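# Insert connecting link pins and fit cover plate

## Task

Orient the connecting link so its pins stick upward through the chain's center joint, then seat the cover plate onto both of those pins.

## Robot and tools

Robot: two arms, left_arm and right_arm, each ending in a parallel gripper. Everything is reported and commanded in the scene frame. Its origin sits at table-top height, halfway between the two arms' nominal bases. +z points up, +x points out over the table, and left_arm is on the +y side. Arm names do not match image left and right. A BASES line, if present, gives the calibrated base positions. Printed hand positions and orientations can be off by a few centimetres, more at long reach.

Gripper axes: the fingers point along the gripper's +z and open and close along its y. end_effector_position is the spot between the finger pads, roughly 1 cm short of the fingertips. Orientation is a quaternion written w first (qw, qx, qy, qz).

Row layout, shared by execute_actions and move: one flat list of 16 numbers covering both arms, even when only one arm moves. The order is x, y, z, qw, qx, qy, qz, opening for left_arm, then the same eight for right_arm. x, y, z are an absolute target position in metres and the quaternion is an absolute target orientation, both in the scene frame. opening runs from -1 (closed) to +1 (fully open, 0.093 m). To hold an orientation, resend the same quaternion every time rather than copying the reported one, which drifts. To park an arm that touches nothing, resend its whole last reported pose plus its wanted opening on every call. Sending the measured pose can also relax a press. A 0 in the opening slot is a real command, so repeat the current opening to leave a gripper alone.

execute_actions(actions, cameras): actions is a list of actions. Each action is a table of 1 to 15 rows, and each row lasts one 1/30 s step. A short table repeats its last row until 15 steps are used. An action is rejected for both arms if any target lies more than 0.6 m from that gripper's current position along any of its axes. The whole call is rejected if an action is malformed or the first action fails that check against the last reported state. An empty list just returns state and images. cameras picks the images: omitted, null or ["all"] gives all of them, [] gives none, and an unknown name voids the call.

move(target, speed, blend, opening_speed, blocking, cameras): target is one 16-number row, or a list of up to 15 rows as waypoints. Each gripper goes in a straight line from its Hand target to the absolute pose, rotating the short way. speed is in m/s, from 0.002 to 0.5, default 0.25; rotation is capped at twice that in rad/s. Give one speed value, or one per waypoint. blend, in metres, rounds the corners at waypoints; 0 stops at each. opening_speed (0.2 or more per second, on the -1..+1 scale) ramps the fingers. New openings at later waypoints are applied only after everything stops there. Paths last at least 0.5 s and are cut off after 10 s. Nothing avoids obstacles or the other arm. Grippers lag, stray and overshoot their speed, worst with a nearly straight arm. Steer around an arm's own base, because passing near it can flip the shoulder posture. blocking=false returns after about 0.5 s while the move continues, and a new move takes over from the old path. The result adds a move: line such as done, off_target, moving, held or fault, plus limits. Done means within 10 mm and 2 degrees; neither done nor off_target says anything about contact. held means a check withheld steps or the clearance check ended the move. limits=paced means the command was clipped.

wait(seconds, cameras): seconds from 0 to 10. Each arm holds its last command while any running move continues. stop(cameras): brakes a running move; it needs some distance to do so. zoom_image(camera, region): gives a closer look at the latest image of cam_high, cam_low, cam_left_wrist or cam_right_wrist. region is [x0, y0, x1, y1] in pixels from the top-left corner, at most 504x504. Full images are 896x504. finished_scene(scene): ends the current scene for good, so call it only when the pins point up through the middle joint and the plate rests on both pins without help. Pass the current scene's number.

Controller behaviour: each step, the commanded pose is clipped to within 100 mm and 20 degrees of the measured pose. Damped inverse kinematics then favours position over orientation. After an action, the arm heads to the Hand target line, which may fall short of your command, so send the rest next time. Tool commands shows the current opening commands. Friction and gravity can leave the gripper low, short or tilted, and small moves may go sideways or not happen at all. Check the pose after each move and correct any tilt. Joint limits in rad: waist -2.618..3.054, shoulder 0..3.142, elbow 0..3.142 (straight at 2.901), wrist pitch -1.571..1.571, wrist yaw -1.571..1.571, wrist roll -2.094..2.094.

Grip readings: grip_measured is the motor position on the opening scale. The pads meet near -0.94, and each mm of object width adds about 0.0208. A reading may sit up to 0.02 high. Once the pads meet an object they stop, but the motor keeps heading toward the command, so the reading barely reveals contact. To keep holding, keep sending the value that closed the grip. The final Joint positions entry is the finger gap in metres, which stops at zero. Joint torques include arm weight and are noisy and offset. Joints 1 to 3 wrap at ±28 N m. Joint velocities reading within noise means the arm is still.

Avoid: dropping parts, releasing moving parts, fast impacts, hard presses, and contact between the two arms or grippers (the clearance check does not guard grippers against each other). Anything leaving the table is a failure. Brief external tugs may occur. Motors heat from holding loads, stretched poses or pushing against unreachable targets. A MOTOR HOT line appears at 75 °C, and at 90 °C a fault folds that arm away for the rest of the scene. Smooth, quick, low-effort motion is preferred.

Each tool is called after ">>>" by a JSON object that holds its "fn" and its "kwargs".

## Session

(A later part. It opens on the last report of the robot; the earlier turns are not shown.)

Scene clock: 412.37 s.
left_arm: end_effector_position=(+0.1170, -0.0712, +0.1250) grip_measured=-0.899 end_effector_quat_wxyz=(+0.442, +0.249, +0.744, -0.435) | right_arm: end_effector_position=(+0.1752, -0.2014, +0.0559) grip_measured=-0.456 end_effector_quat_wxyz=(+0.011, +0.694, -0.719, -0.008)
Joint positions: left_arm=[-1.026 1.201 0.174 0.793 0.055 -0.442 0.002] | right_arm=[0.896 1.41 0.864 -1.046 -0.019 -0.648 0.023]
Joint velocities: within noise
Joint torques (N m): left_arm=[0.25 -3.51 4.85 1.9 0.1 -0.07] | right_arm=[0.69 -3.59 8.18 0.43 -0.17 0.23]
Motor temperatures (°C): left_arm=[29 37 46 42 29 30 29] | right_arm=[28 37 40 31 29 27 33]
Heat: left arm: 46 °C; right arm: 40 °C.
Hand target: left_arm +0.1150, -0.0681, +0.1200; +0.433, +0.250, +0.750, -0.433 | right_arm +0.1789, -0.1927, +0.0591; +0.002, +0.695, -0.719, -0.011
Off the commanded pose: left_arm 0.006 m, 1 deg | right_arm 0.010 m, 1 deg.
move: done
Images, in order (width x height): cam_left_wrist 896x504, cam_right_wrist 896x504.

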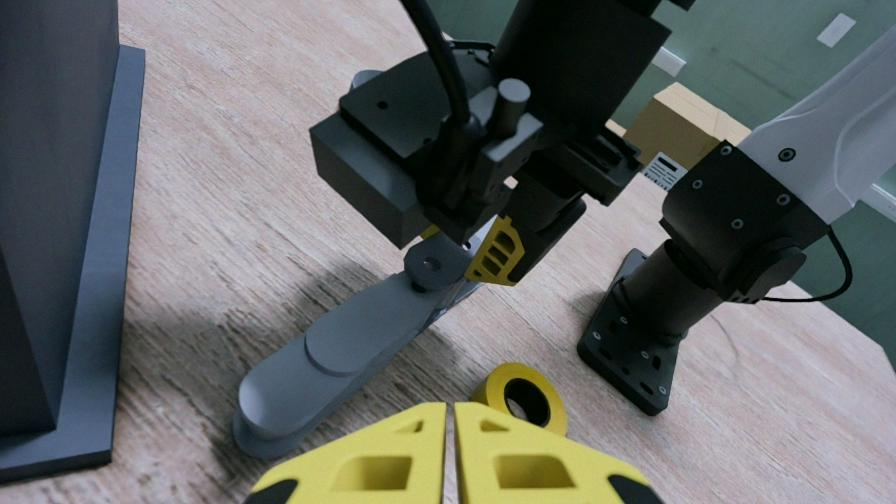

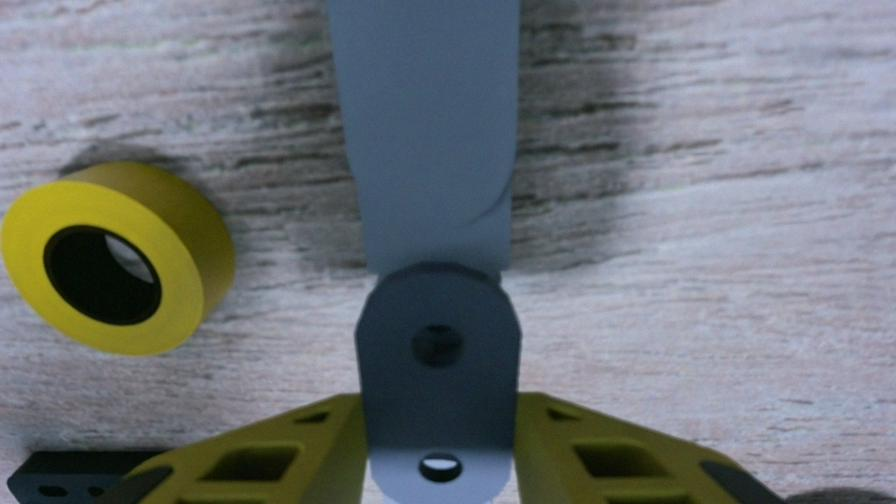

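>>> {"fn": "move", "kwargs": {"target": [0.115,-0.068,0.12,0.433,0.25,0.75,-0.433,-0.9,0.1790,-0.1925,0.053,-0.002,-0.6947,0.7193,0.0107,-0.85], "speed": 0.04, "cameras": ["cam_left_wrist","cam_right_wrist"]}}

>>> {"fn": "zoom_image", "kwargs": {"camera": "cam_left_wrist", "region": [380, 200, 500, 320]}}

>>> {"fn": "zoom_image", "kwargs": {"camera": "cam_right_wrist", "region": [380, 300, 510, 504]}}

Scene clock: 413.90 s.
left_arm: end_effector_position=(+0.1170, -0.0712, +0.1250) grip_measured=-0.899 end_effector_quat_wxyz=(+0.442, +0.249, +0.744, -0.435) | right_arm: end_effector_position=(+0.1789, -0.1968, +0.0542) grip_measured=-0.456 end_effector_quat_wxyz=(+0.002, +0.695, -0.719, -0.009)
Joint positions: left_arm=[-1.026 1.201 0.174 0.793 0.055 -0.442 0.002] | right_arm=[0.896 1.418 0.864 -1.02 -0.019 -0.648 0.023]
Joint velocities: within noise
Joint torques (N m): left_arm=[0.29 -3.49 4.83 1.9 0.1 -0.07] | right_arm=[0.7 -3.71 6.69 0.46 -0.17 0.25]
Motor temperatures (°C): left_arm=[29 37 46 42 29 30 29] | right_arm=[28 37 40 31 29 27 34]
Heat: left arm: 46 °C; right arm: 40 °C.
Hand target: left_arm +0.1150, -0.0681, +0.1200; +0.433, +0.250, +0.750, -0.433 | right_arm +0.1790, -0.1926, +0.0530; +0.002, +0.695, -0.719, -0.011
Off the commanded pose: left_arm 0.006 m, 1 deg | right_arm 0.005 m, 0 deg.
move: done
Images, in order (width x height): cam_left_wrist 896x504, cam_right_wrist 896x504.

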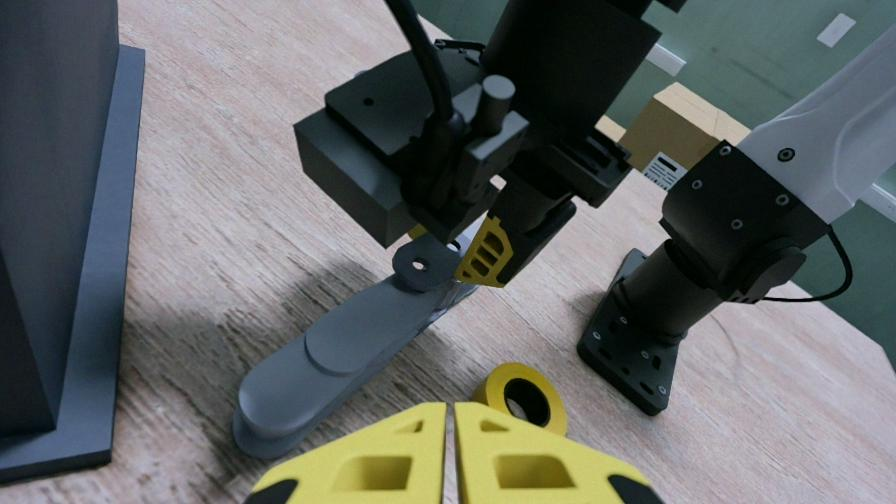

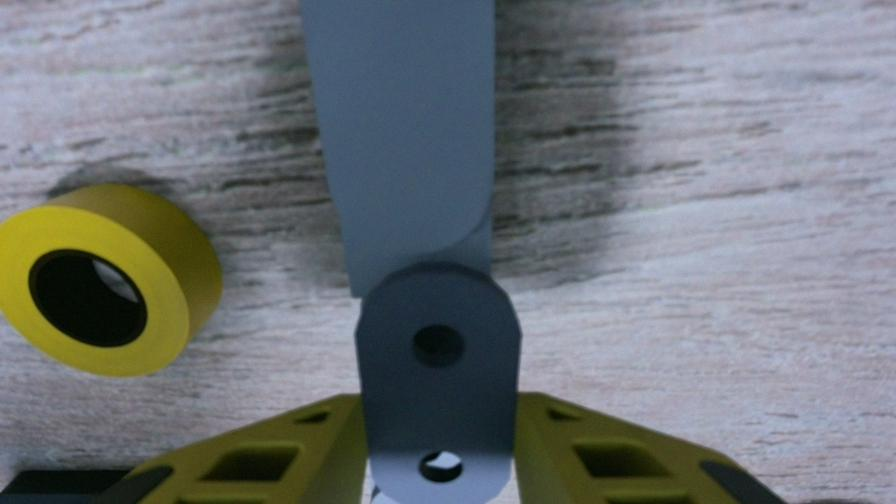

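Scaled by 4.200 from the camera's 896x504 image, which has a finer 1280x720 frame.

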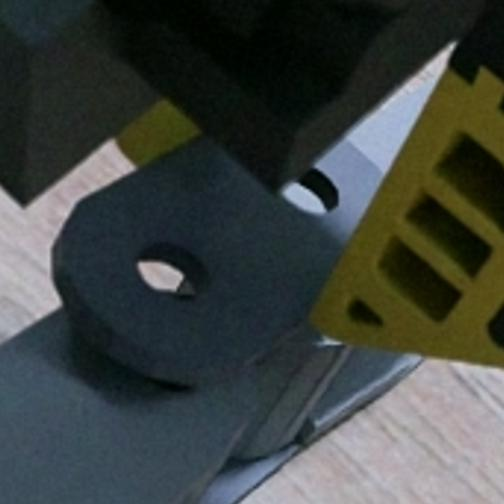

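Scaled by 2.471 from the camera's 896x504 image, which has a finer 1280x720 frame.

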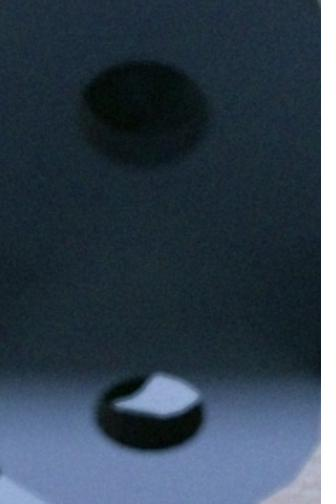

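>>> {"fn": "move", "kwargs": {"target": [[0.115,-0.068,0.12,0.433,0.25,0.75,-0.433,-0.9,0.1828,-0.2132,0.075,-0.002,-0.6947,0.7193,0.0107,-0.85],[0.115,-0.068,0.12,0.433,0.25,0.75,-0.433,-0.9,0.1728,-0.2017,0.070,-0.002,-0.6947,0.7193,0.0107,-0.85],[0.115,-0.068,0.12,0.433,0.25,0.75,-0.433,-0.9,0.1728,-0.2017,0.058,-0.002,-0.6947,0.7193,0.0107,-0.85]], "speed": 0.08, "cameras": ["cam_left_wrist","cam_right_wrist"]}}

>>> {"fn": "zoom_image", "kwargs": {"camera": "cam_left_wrist", "region": [380, 200, 500, 320]}}

>>> {"fn": "zoom_image", "kwargs": {"camera": "cam_right_wrist", "region": [380, 300, 510, 504]}}

Scene clock: 416.13 s.
left_arm: end_effector_position=(+0.1170, -0.0712, +0.1250) grip_measured=-0.899 end_effector_quat_wxyz=(+0.442, +0.249, +0.744, -0.435) | right_arm: end_effector_position=(+0.1754, -0.2013, +0.0622) grip_measured=-0.456 end_effector_quat_wxyz=(-0.003, +0.696, -0.718, -0.010)
Joint positions: left_arm=[-1.026 1.201 0.174 0.793 0.055 -0.442 0.002] | right_arm=[0.894 1.374 0.861 -1.05 -0.02 -0.653 0.023]
Joint velocities: within noise
Joint torques (N m): left_arm=[0.28 -3.48 4.85 1.9 0.1 -0.07] | right_arm=[0.43 -4.03 5.18 0.49 -0.16 0.27]
Motor temperatures (°C): left_arm=[29 37 46 42 29 30 29] | right_arm=[28 37 40 30 29 27 34]
Heat: left arm: 46 °C; right arm: 40 °C.
Hand target: left_arm +0.1150, -0.0681, +0.1200; +0.433, +0.250, +0.750, -0.433 | right_arm +0.1728, -0.2018, +0.0581; +0.002, +0.695, -0.719, -0.011
Off the commanded pose: left_arm 0.006 m, 1 deg | right_arm 0.005 m, 1 deg.
move: done
Images, in order (width x height): cam_left_wrist 896x504, cam_right_wrist 896x504.

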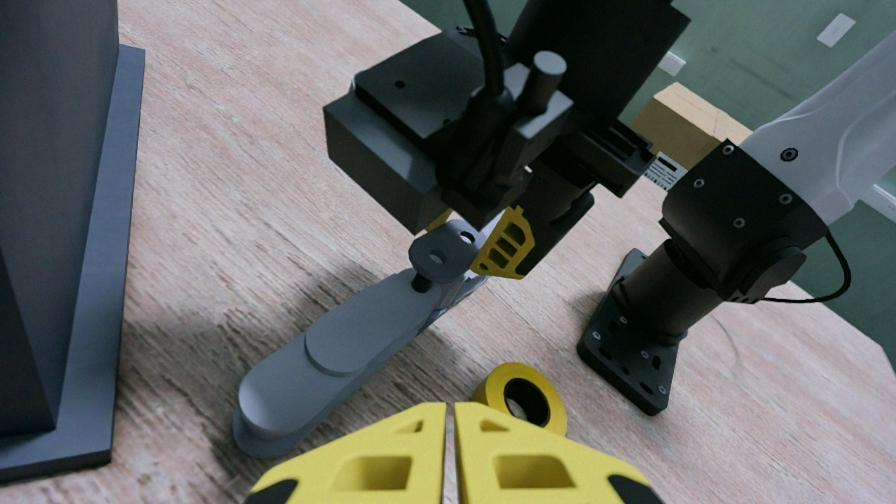

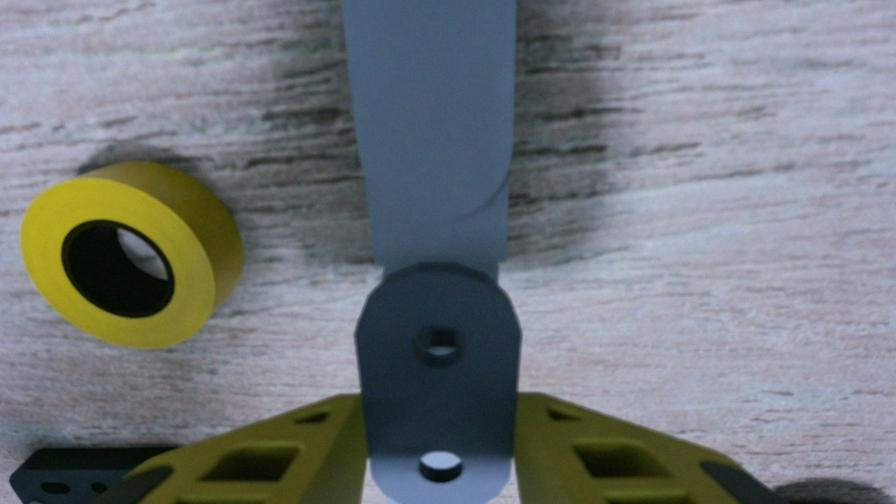

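Scaled by 4.200 from the camera's 896x504 image, which has a finer 1280x720 frame.

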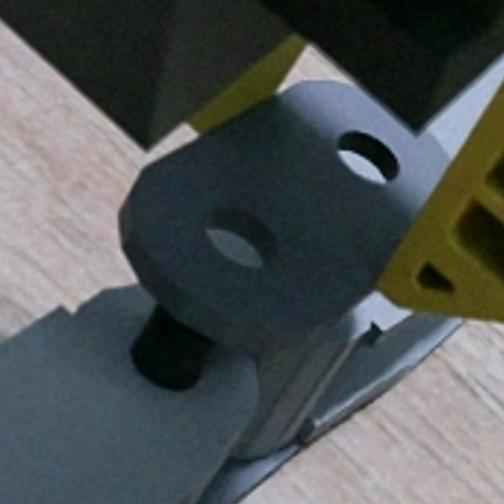

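Scaled by 2.471 from the camera's 896x504 image, which has a finer 1280x720 frame.

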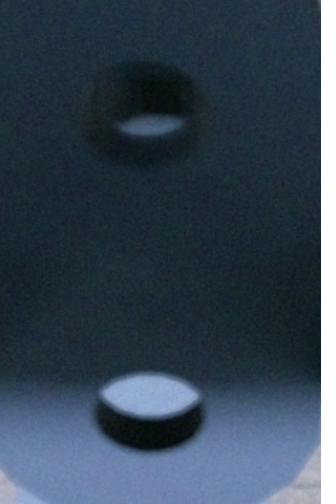

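>>> {"fn": "move", "kwargs": {"target": [0.115,-0.068,0.12,0.433,0.25,0.75,-0.433,-0.9,0.1728,-0.2017,0.050,-0.002,-0.6947,0.7193,0.0107,-0.85], "speed": 0.05, "cameras": ["cam_left_wrist","cam_right_wrist"]}}

>>> {"fn": "zoom_image", "kwargs": {"camera": "cam_left_wrist", "region": [380, 200, 500, 320]}}

>>> {"fn": "zoom_image", "kwargs": {"camera": "cam_right_wrist", "region": [380, 300, 510, 504]}}

Scene clock: 417.60 s.
left_arm: end_effector_position=(+0.1170, -0.0712, +0.1250) grip_measured=-0.899 end_effector_quat_wxyz=(+0.442, +0.249, +0.744, -0.435) | right_arm: end_effector_position=(+0.1757, -0.2009, +0.0562) grip_measured=-0.456 end_effector_quat_wxyz=(-0.008, +0.696, -0.718, -0.011)
Joint positions: left_arm=[-1.026 1.201 0.174 0.793 0.055 -0.442 0.002] | right_arm=[0.894 1.374 0.836 -1.015 -0.02 -0.652 0.023]
Joint velocities: within noise
Joint torques (N m): left_arm=[0.27 -3.51 4.85 1.9 0.1 -0.06] | right_arm=[0.47 -3.02 5.18 0.53 -0.16 0.26]
Motor temperatures (°C): left_arm=[29 37 46 42 29 30 29] | right_arm=[28 37 40 30 29 27 34]
Heat: left arm: 46 °C; right arm: 40 °C.
Hand target: left_arm +0.1150, -0.0681, +0.1200; +0.433, +0.250, +0.750, -0.433 | right_arm +0.1727, -0.2019, +0.0502; +0.002, +0.695, -0.719, -0.011
Off the commanded pose: left_arm 0.006 m, 1 deg | right_arm 0.007 m, 1 deg.
move: done
Images, in order (width x height): cam_left_wrist 896x504, cam_right_wrist 896x504.

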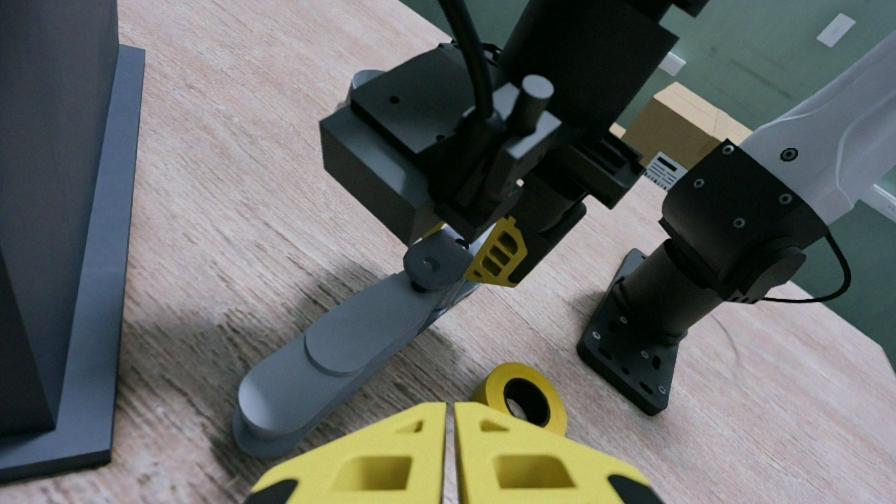

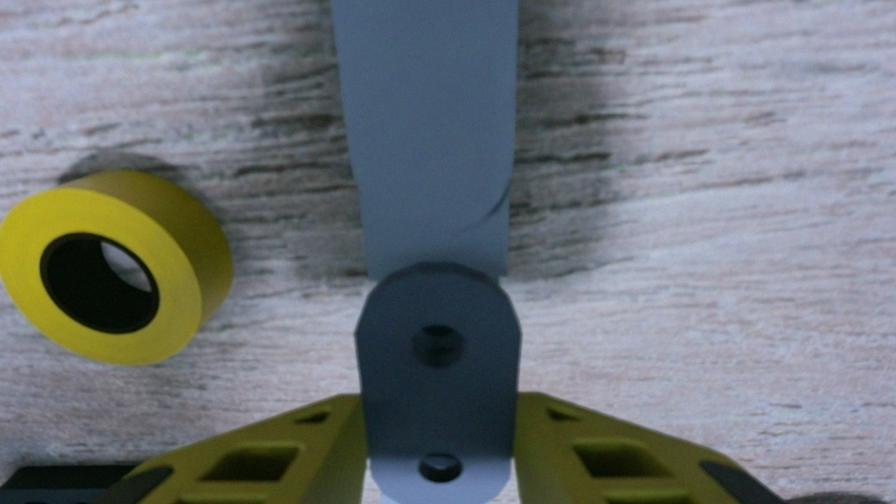

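Scaled by 4.200 from the camera's 896x504 image, which has a finer 1280x720 frame.

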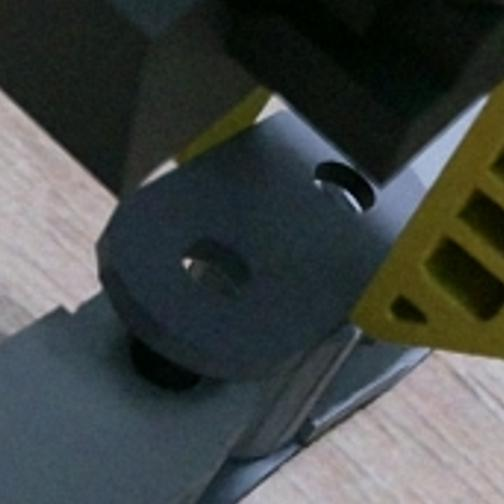

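Scaled by 2.471 from the camera's 896x504 image, which has a finer 1280x720 frame.

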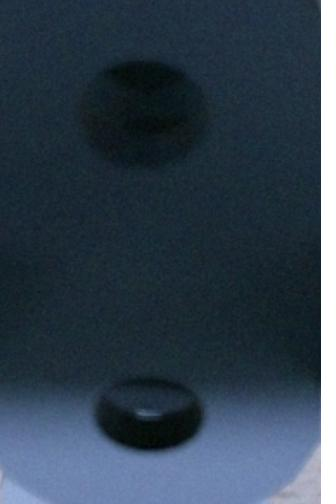

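>>> {"fn": "move", "kwargs": {"target": [0.115,-0.068,0.12,0.433,0.25,0.75,-0.433,-0.9,0.1715,-0.2028,0.045,-0.002,-0.6947,0.7193,0.0107,-0.85], "speed": 0.05, "cameras": ["cam_left_wrist","cam_right_wrist"]}}

>>> {"fn": "zoom_image", "kwargs": {"camera": "cam_left_wrist", "region": [380, 200, 500, 320]}}

>>> {"fn": "zoom_image", "kwargs": {"camera": "cam_right_wrist", "region": [380, 300, 510, 504]}}

Scene clock: 419.00 s.
left_arm: end_effector_position=(+0.1170, -0.0712, +0.1250) grip_measured=-0.899 end_effector_quat_wxyz=(+0.442, +0.249, +0.744, -0.435) | right_arm: end_effector_position=(+0.1748, -0.2021, +0.0512) grip_measured=-0.456 end_effector_quat_wxyz=(-0.008, +0.695, -0.719, -0.011)
Joint positions: left_arm=[-1.026 1.201 0.174 0.793 0.055 -0.442 0.002] | right_arm=[0.894 1.374 0.816 -0.994 -0.02 -0.651 0.023]
Joint velocities: within noise
Joint torques (N m): left_arm=[0.28 -3.49 4.86 1.9 0.1 -0.06] | right_arm=[0.58 -2.96 5.12 0.55 -0.16 0.25]
Motor temperatures (°C): left_arm=[29 37 46 42 29 30 29] | right_arm=[28 37 40 30 29 27 34]
Heat: left arm: 46 °C; right arm: 40 °C.
Hand target: left_arm +0.1150, -0.0681, +0.1200; +0.433, +0.250, +0.750, -0.433 | right_arm +0.1714, -0.2030, +0.0452; +0.002, +0.695, -0.719, -0.011
Off the commanded pose: left_arm 0.006 m, 1 deg | right_arm 0.007 m, 1 deg.
move: done
Images, in order (width x height): cam_left_wrist 896x504, cam_right_wrist 896x504.

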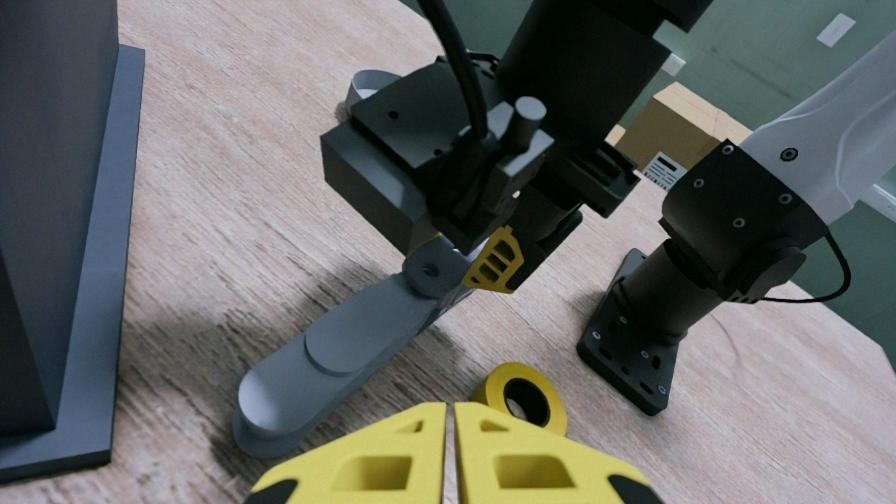

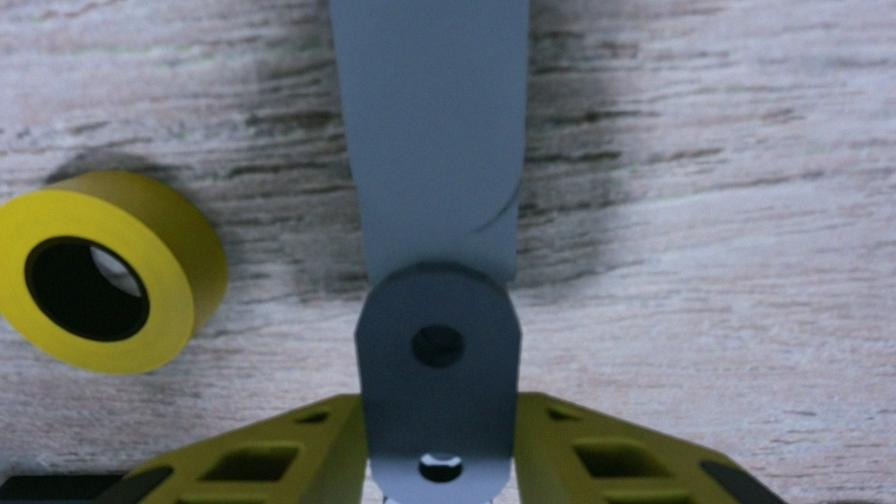

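Scaled by 4.200 from the camera's 896x504 image, which has a finer 1280x720 frame.

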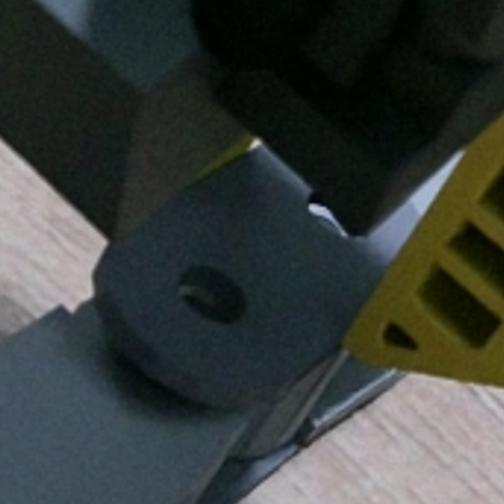

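Scaled by 2.471 from the camera's 896x504 image, which has a finer 1280x720 frame.

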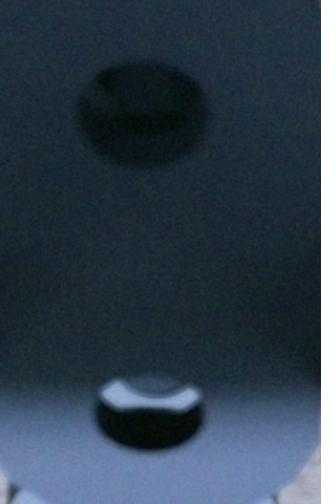

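>>> {"fn": "move", "kwargs": {"target": [0.115,-0.068,0.12,0.433,0.25,0.75,-0.433,-0.9,0.1722,-0.2020,0.041,-0.002,-0.6947,0.7193,0.0107,-0.85], "speed": 0.05, "cameras": ["cam_left_wrist","cam_right_wrist"]}}

>>> {"fn": "zoom_image", "kwargs": {"camera": "cam_left_wrist", "region": [380, 200, 500, 320]}}

>>> {"fn": "zoom_image", "kwargs": {"camera": "cam_right_wrist", "region": [380, 300, 510, 504]}}

Scene clock: 421.30 s.
left_arm: end_effector_position=(+0.1170, -0.0712, +0.1250) grip_measured=-0.899 end_effector_quat_wxyz=(+0.442, +0.249, +0.744, -0.435) | right_arm: end_effector_position=(+0.1751, -0.2018, +0.0464) grip_measured=-0.456 end_effector_quat_wxyz=(-0.005, +0.695, -0.719, -0.010)
Joint positions: left_arm=[-1.026 1.201 0.174 0.793 0.055 -0.442 0.002] | right_arm=[0.894 1.388 0.807 -0.977 -0.019 -0.65 0.023]
Joint velocities: within noise
Joint torques (N m): left_arm=[0.29 -3.48 4.85 1.9 0.11 -0.06] | right_arm=[0.54 -3.38 5.07 0.53 -0.15 0.29]
Motor temperatures (°C): left_arm=[29 37 46 42 29 30 29] | right_arm=[28 37 40 30 29 27 34]
Heat: left arm: 46 °C; right arm: 40 °C.
Hand target: left_arm +0.1150, -0.0681, +0.1200; +0.433, +0.250, +0.750, -0.433 | right_arm +0.1722, -0.2022, +0.0411; +0.002, +0.695, -0.719, -0.011
Off the commanded pose: left_arm 0.006 m, 1 deg | right_arm 0.006 m, 1 deg.
move: done
Images, in order (width x height): cam_left_wrist 896x504, cam_right_wrist 896x504.

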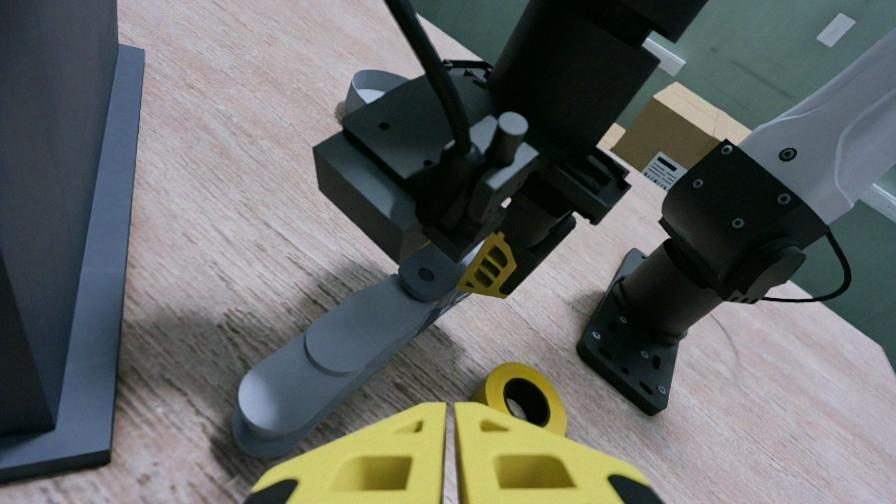

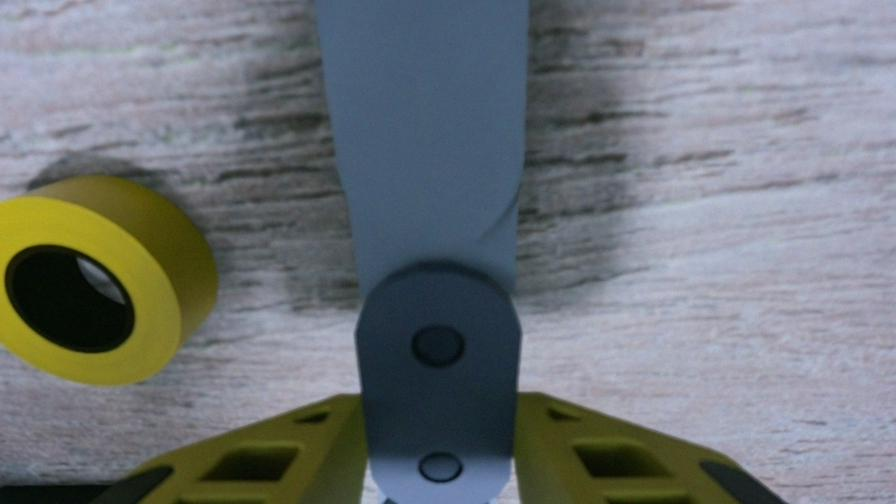

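Scaled by 4.200 from the camera's 896x504 image, which has a finer 1280x720 frame.

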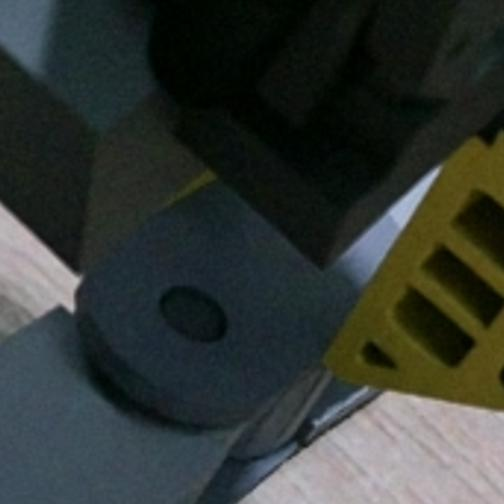

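Scaled by 2.471 from the camera's 896x504 image, which has a finer 1280x720 frame.

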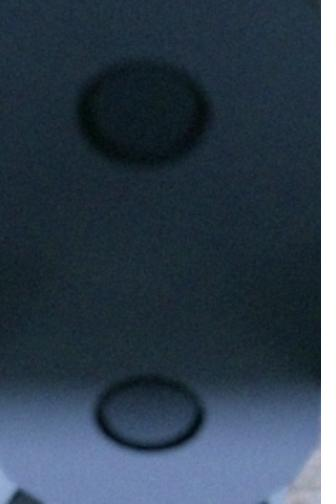

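>>> {"fn": "move", "kwargs": {"target": [0.115,-0.068,0.12,0.433,0.25,0.75,-0.433,-0.9,0.1720,-0.2022,0.033,-0.002,-0.6947,0.7193,0.0107,-0.85], "speed": 0.05, "cameras": ["cam_left_wrist","cam_right_wrist"]}}

>>> {"fn": "zoom_image", "kwargs": {"camera": "cam_left_wrist", "region": [380, 200, 500, 320]}}

>>> {"fn": "zoom_image", "kwargs": {"camera": "cam_right_wrist", "region": [380, 300, 510, 504]}}

Scene clock: 422.53 s.
left_arm: end_effector_position=(+0.1170, -0.0712, +0.1250) grip_measured=-0.899 end_effector_quat_wxyz=(+0.442, +0.249, +0.744, -0.435) | right_arm: end_effector_position=(+0.1751, -0.2018, +0.0411) grip_measured=-0.456 end_effector_quat_wxyz=(-0.005, +0.695, -0.719, -0.010)
Joint positions: left_arm=[-1.026 1.201 0.174 0.793 0.055 -0.442 0.002] | right_arm=[0.894 1.395 0.79 -0.953 -0.019 -0.65 0.023]
Joint velocities: within noise
Joint torques (N m): left_arm=[0.28 -3.48 4.83 1.91 0.1 -0.06] | right_arm=[0.55 -3.04 4.37 0.64 -0.16 0.25]
Motor temperatures (°C): left_arm=[29 37 46 42 29 30 29] | right_arm=[28 37 40 30 29 27 34]
Heat: left arm: 46 °C; right arm: 40 °C.
Hand target: left_arm +0.1150, -0.0681, +0.1200; +0.433, +0.250, +0.750, -0.433 | right_arm +0.1719, -0.2025, +0.0333; +0.002, +0.695, -0.719, -0.011
Off the commanded pose: left_arm 0.006 m, 1 deg | right_arm 0.009 m, 1 deg.
move: done
Images, in order (width x height): cam_left_wrist 896x504, cam_right_wrist 896x504.

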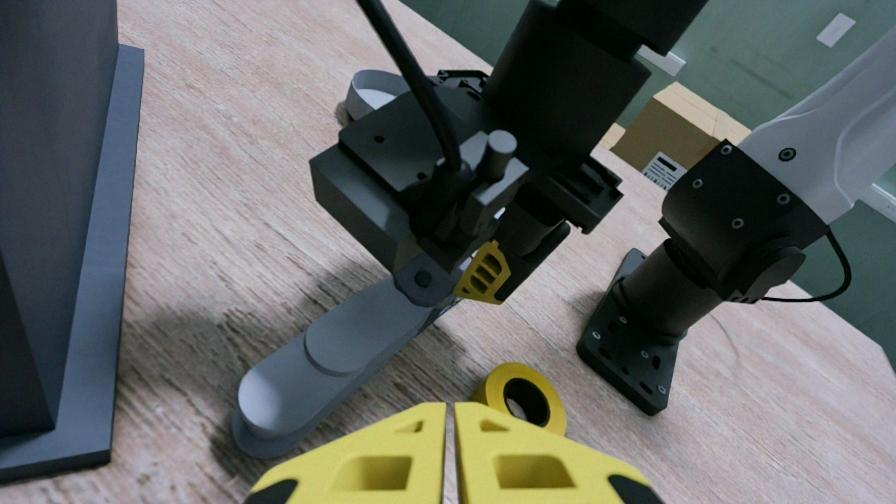

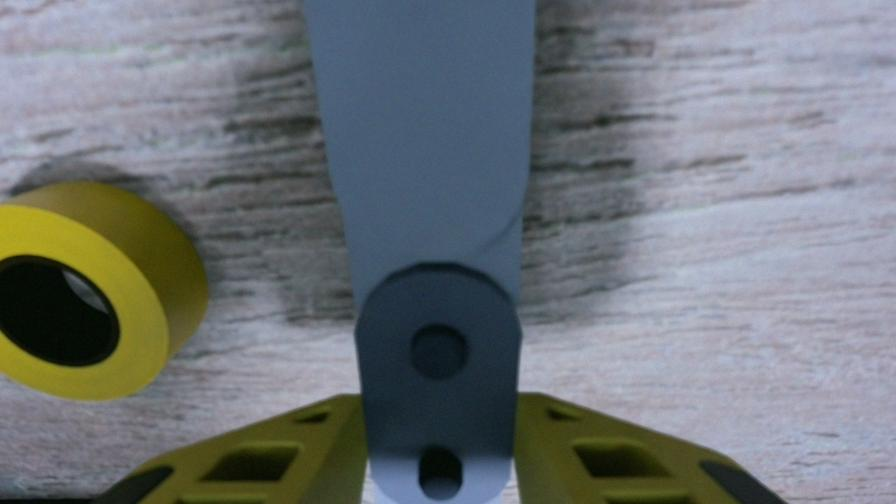

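Scaled by 4.200 from the camera's 896x504 image, which has a finer 1280x720 frame.

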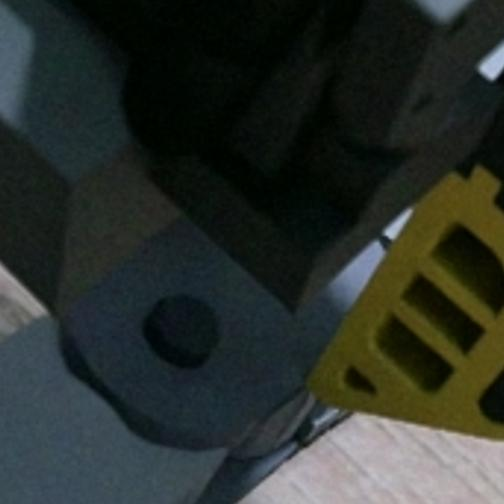

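Scaled by 2.471 from the camera's 896x504 image, which has a finer 1280x720 frame.

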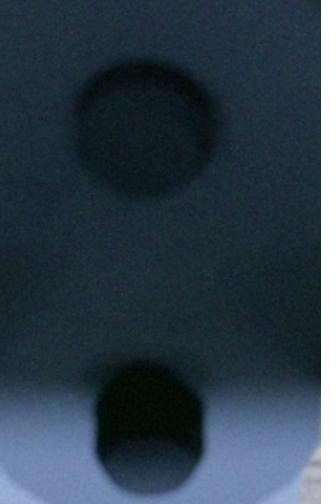

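>>> {"fn": "move", "kwargs": {"target": [0.115,-0.068,0.12,0.433,0.25,0.75,-0.433,-0.9,0.1720,-0.2022,0.025,-0.002,-0.6947,0.7193,0.0107,-0.85], "speed": 0.05, "cameras": ["cam_left_wrist","cam_right_wrist"]}}

>>> {"fn": "zoom_image", "kwargs": {"camera": "cam_left_wrist", "region": [380, 200, 500, 320]}}

>>> {"fn": "zoom_image", "kwargs": {"camera": "cam_right_wrist", "region": [380, 300, 510, 504]}}

Scene clock: 423.73 s.
left_arm: end_effector_position=(+0.1170, -0.0712, +0.1250) grip_measured=-0.899 end_effector_quat_wxyz=(+0.442, +0.249, +0.744, -0.435) | right_arm: end_effector_position=(+0.1749, -0.2020, +0.0405) grip_measured=-0.456 end_effector_quat_wxyz=(-0.005, +0.695, -0.719, -0.010)
Joint positions: left_arm=[-1.026 1.201 0.174 0.793 0.055 -0.442 0.002] | right_arm=[0.894 1.395 0.788 -0.95 -0.019 -0.65 0.023]
Joint velocities: within noise
Joint torques (N m): left_arm=[0.29 -3.51 4.83 1.91 0.11 -0.07] | right_arm=[0.54 -1.96 2.73 0.92 -0.16 0.25]
Motor temperatures (°C): left_arm=[29 37 46 43 29 30 29] | right_arm=[28 37 39 30 29 27 34]
Heat: left arm: 46 °C; right arm: 39 °C.
Hand target: left_arm +0.1150, -0.0681, +0.1200; +0.433, +0.250, +0.750, -0.433 | right_arm +0.1715, -0.2031, +0.0262; +0.002, +0.695, -0.719, -0.011
Off the commanded pose: left_arm 0.006 m, 1 deg | right_arm 0.016 m, 1 deg.
move: off_target (right_arm)
Images, in order (width x height): cam_left_wrist 896x504, cam_right_wrist 896x504.

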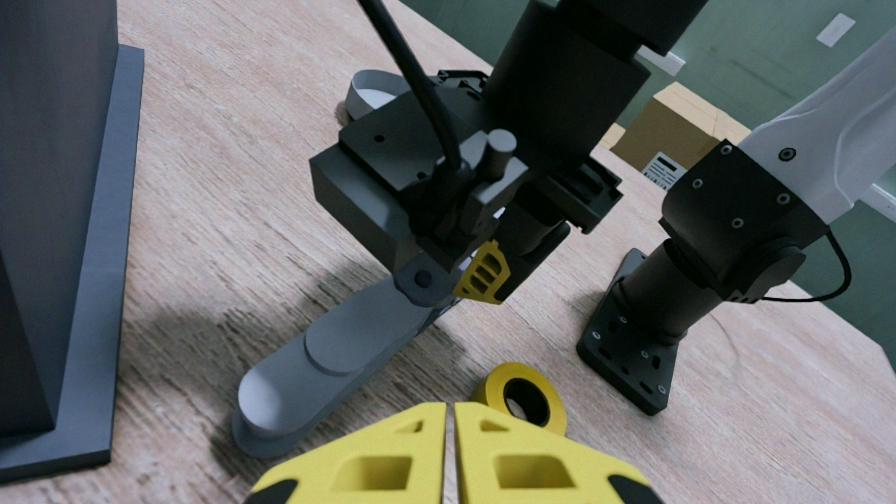

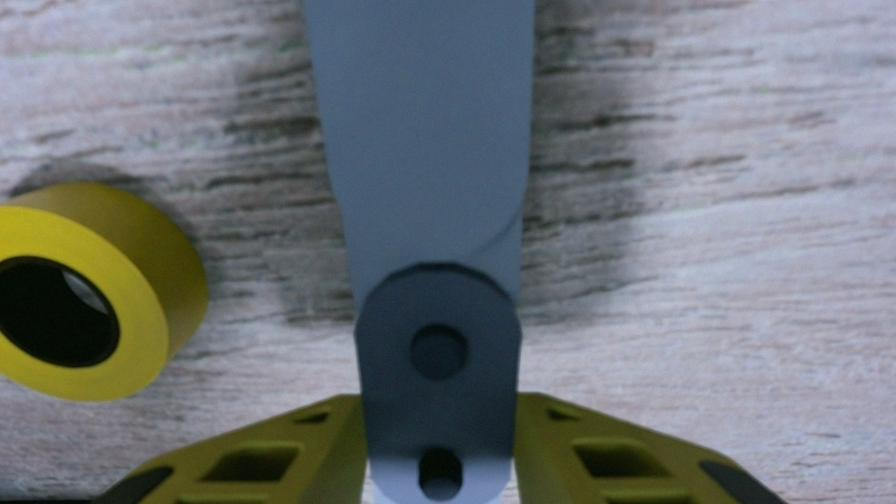

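Scaled by 4.200 from the camera's 896x504 image, which has a finer 1280x720 frame.

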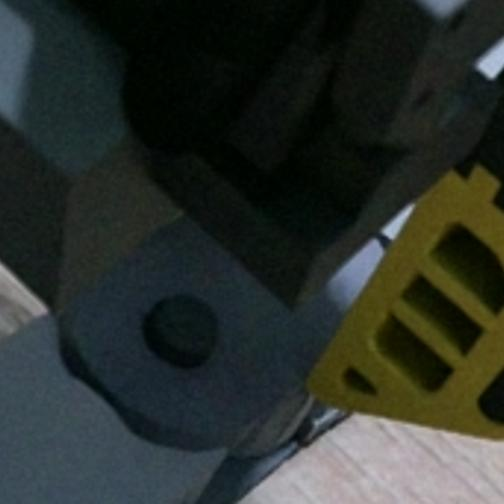

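Scaled by 2.471 from the camera's 896x504 image, which has a finer 1280x720 frame.

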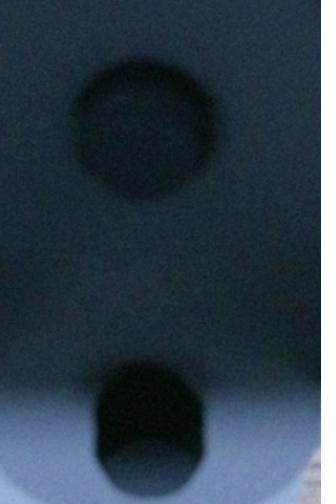

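>>> {"fn": "move", "kwargs": {"target": [0.115,-0.068,0.12,0.433,0.25,0.75,-0.433,-0.9,0.1725,-0.2018,0.033,-0.002,-0.6947,0.7193,0.0107,-0.1], "speed": 0.05, "opening_speed": 1.0, "cameras": ["cam_left_wrist","cam_right_wrist"]}}

>>> {"fn": "move", "kwargs": {"target": [0.115,-0.068,0.12,0.433,0.25,0.75,-0.433,-0.9,0.1725,-0.2018,0.11,-0.002,-0.6947,0.7193,0.0107,-0.1], "speed": 0.08}}

>>> {"fn": "zoom_image", "kwargs": {"camera": "cam_left_wrist", "region": [380, 200, 540, 340]}}

Scene clock: 425.33 s.
left_arm: end_effector_position=(+0.1170, -0.0712, +0.1250) grip_measured=-0.899 end_effector_quat_wxyz=(+0.442, +0.249, +0.744, -0.435) | right_arm: end_effector_position=(+0.1765, -0.2001, +0.0393) grip_measured=-0.103 end_effector_quat_wxyz=(-0.008, +0.695, -0.719, -0.011)
Joint positions: left_arm=[-1.026 1.201 0.174 0.793 0.055 -0.442 0.002] | right_arm=[0.894 1.402 0.788 -0.938 -0.019 -0.65 0.04]
Joint velocities: within noise
Joint torques (N m): left_arm=[0.28 -3.48 4.85 1.9 0.1 -0.07] | right_arm=[0.5 -3.4 4.79 0.52 -0.16 0.24]
Motor temperatures (°C): left_arm=[29 37 46 43 29 30 29] | right_arm=[28 37 39 31 29 27 34]
Heat: left arm: 46 °C; right arm: 39 °C.
Hand target: left_arm +0.1150, -0.0681, +0.1200; +0.433, +0.250, +0.750, -0.433 | right_arm +0.1725, -0.2020, +0.0333; +0.002, +0.695, -0.719, -0.011
Off the commanded pose: left_arm 0.006 m, 1 deg | right_arm 0.008 m, 1 deg.
move: done
Images, in order (width x height): cam_left_wrist 896x504, cam_right_wrist 896x504.

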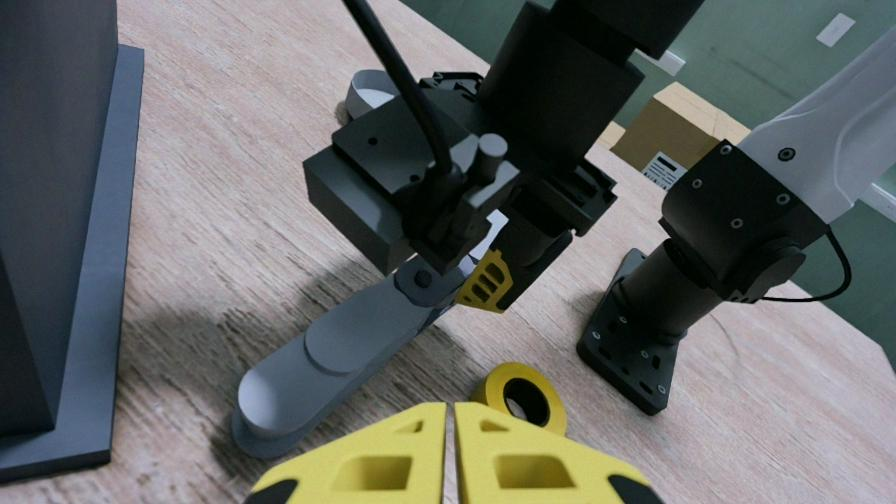

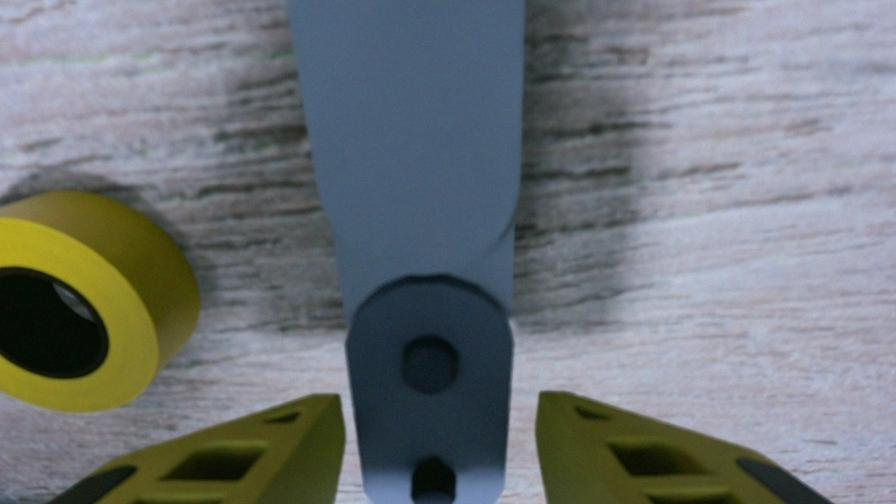

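Scene clock: 427.00 s.
left_arm: end_effector_position=(+0.1170, -0.0712, +0.1250) grip_measured=-0.899 end_effector_quat_wxyz=(+0.442, +0.249, +0.744, -0.435) | right_arm: end_effector_position=(+0.1723, -0.2052, +0.1016) grip_measured=-0.103 end_effector_quat_wxyz=(+0.014, +0.695, -0.719, -0.008)
Joint positions: left_arm=[-1.026 1.201 0.174 0.793 0.055 -0.442 0.002] | right_arm=[0.894 1.357 1.008 -1.247 -0.019 -0.65 0.04]
Joint velocities: within noise
Joint torques (N m): left_arm=[0.31 -3.49 4.83 1.91 0.11 -0.07] | right_arm=[0.49 -6.24 8.03 0.27 -0.16 0.24]
Motor temperatures (°C): left_arm=[29 37 46 43 29 30 29] | right_arm=[28 37 40 30 29 27 34]
Heat: left arm: 46 °C; right arm: 40 °C.
Hand target: left_arm +0.1150, -0.0681, +0.1200; +0.433, +0.250, +0.750, -0.433 | right_arm +0.1725, -0.2019, +0.1099; +0.002, +0.695, -0.719, -0.011
Off the commanded pose: left_arm 0.006 m, 1 deg | right_arm 0.009 m, 1 deg.
move: done

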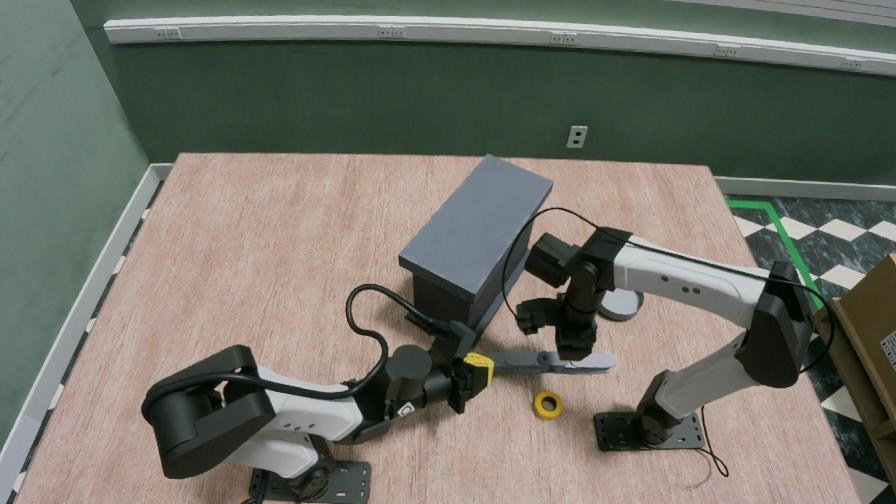

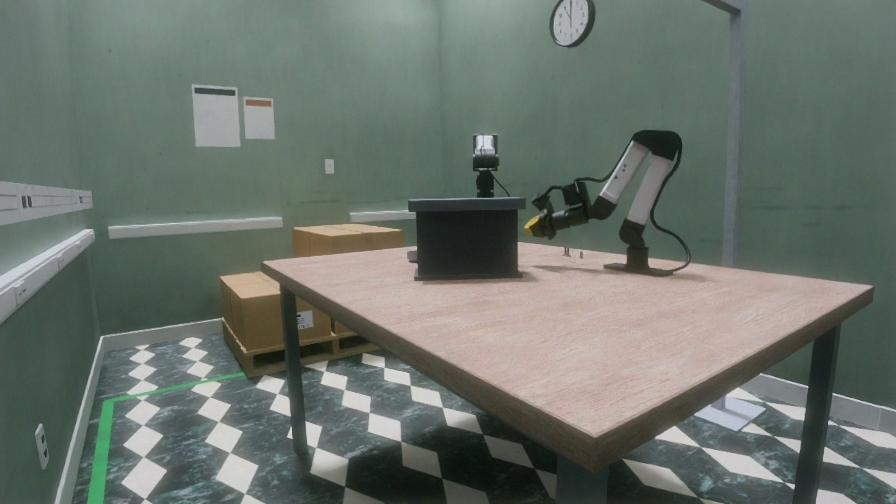

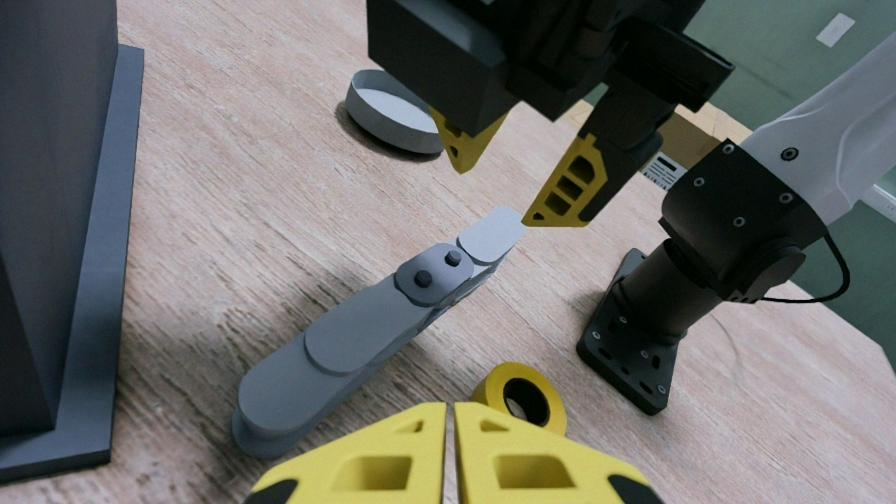

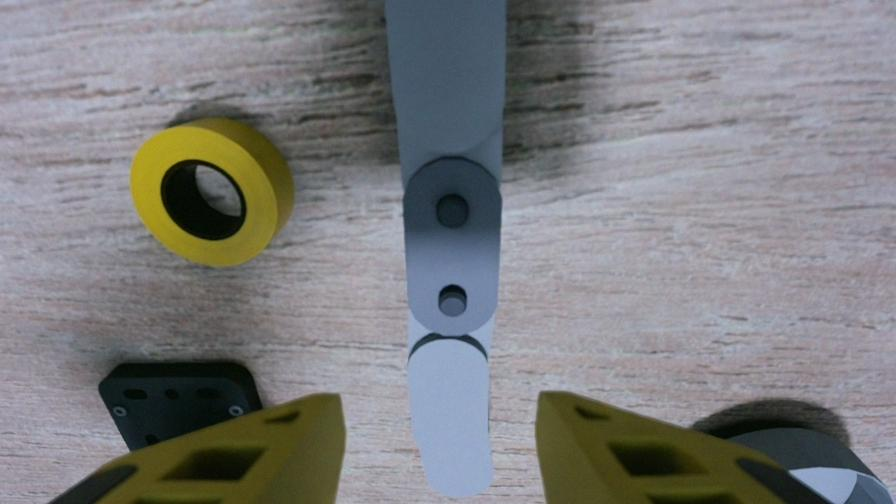

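Scaled by 3.150 from the camera's 896x504 image, which has a finer 1280x720 frame.

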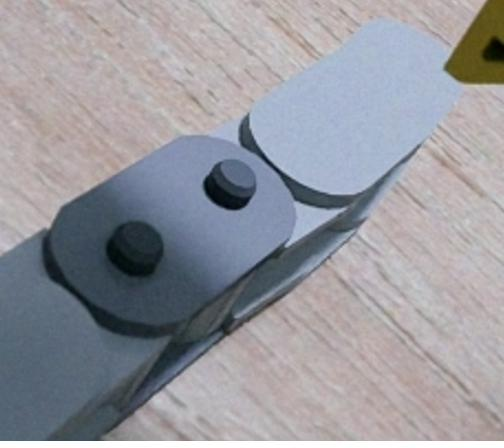

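>>> {"fn": "finished_scene", "kwargs": {"scene": 2}}

The scene is finished: the task was done.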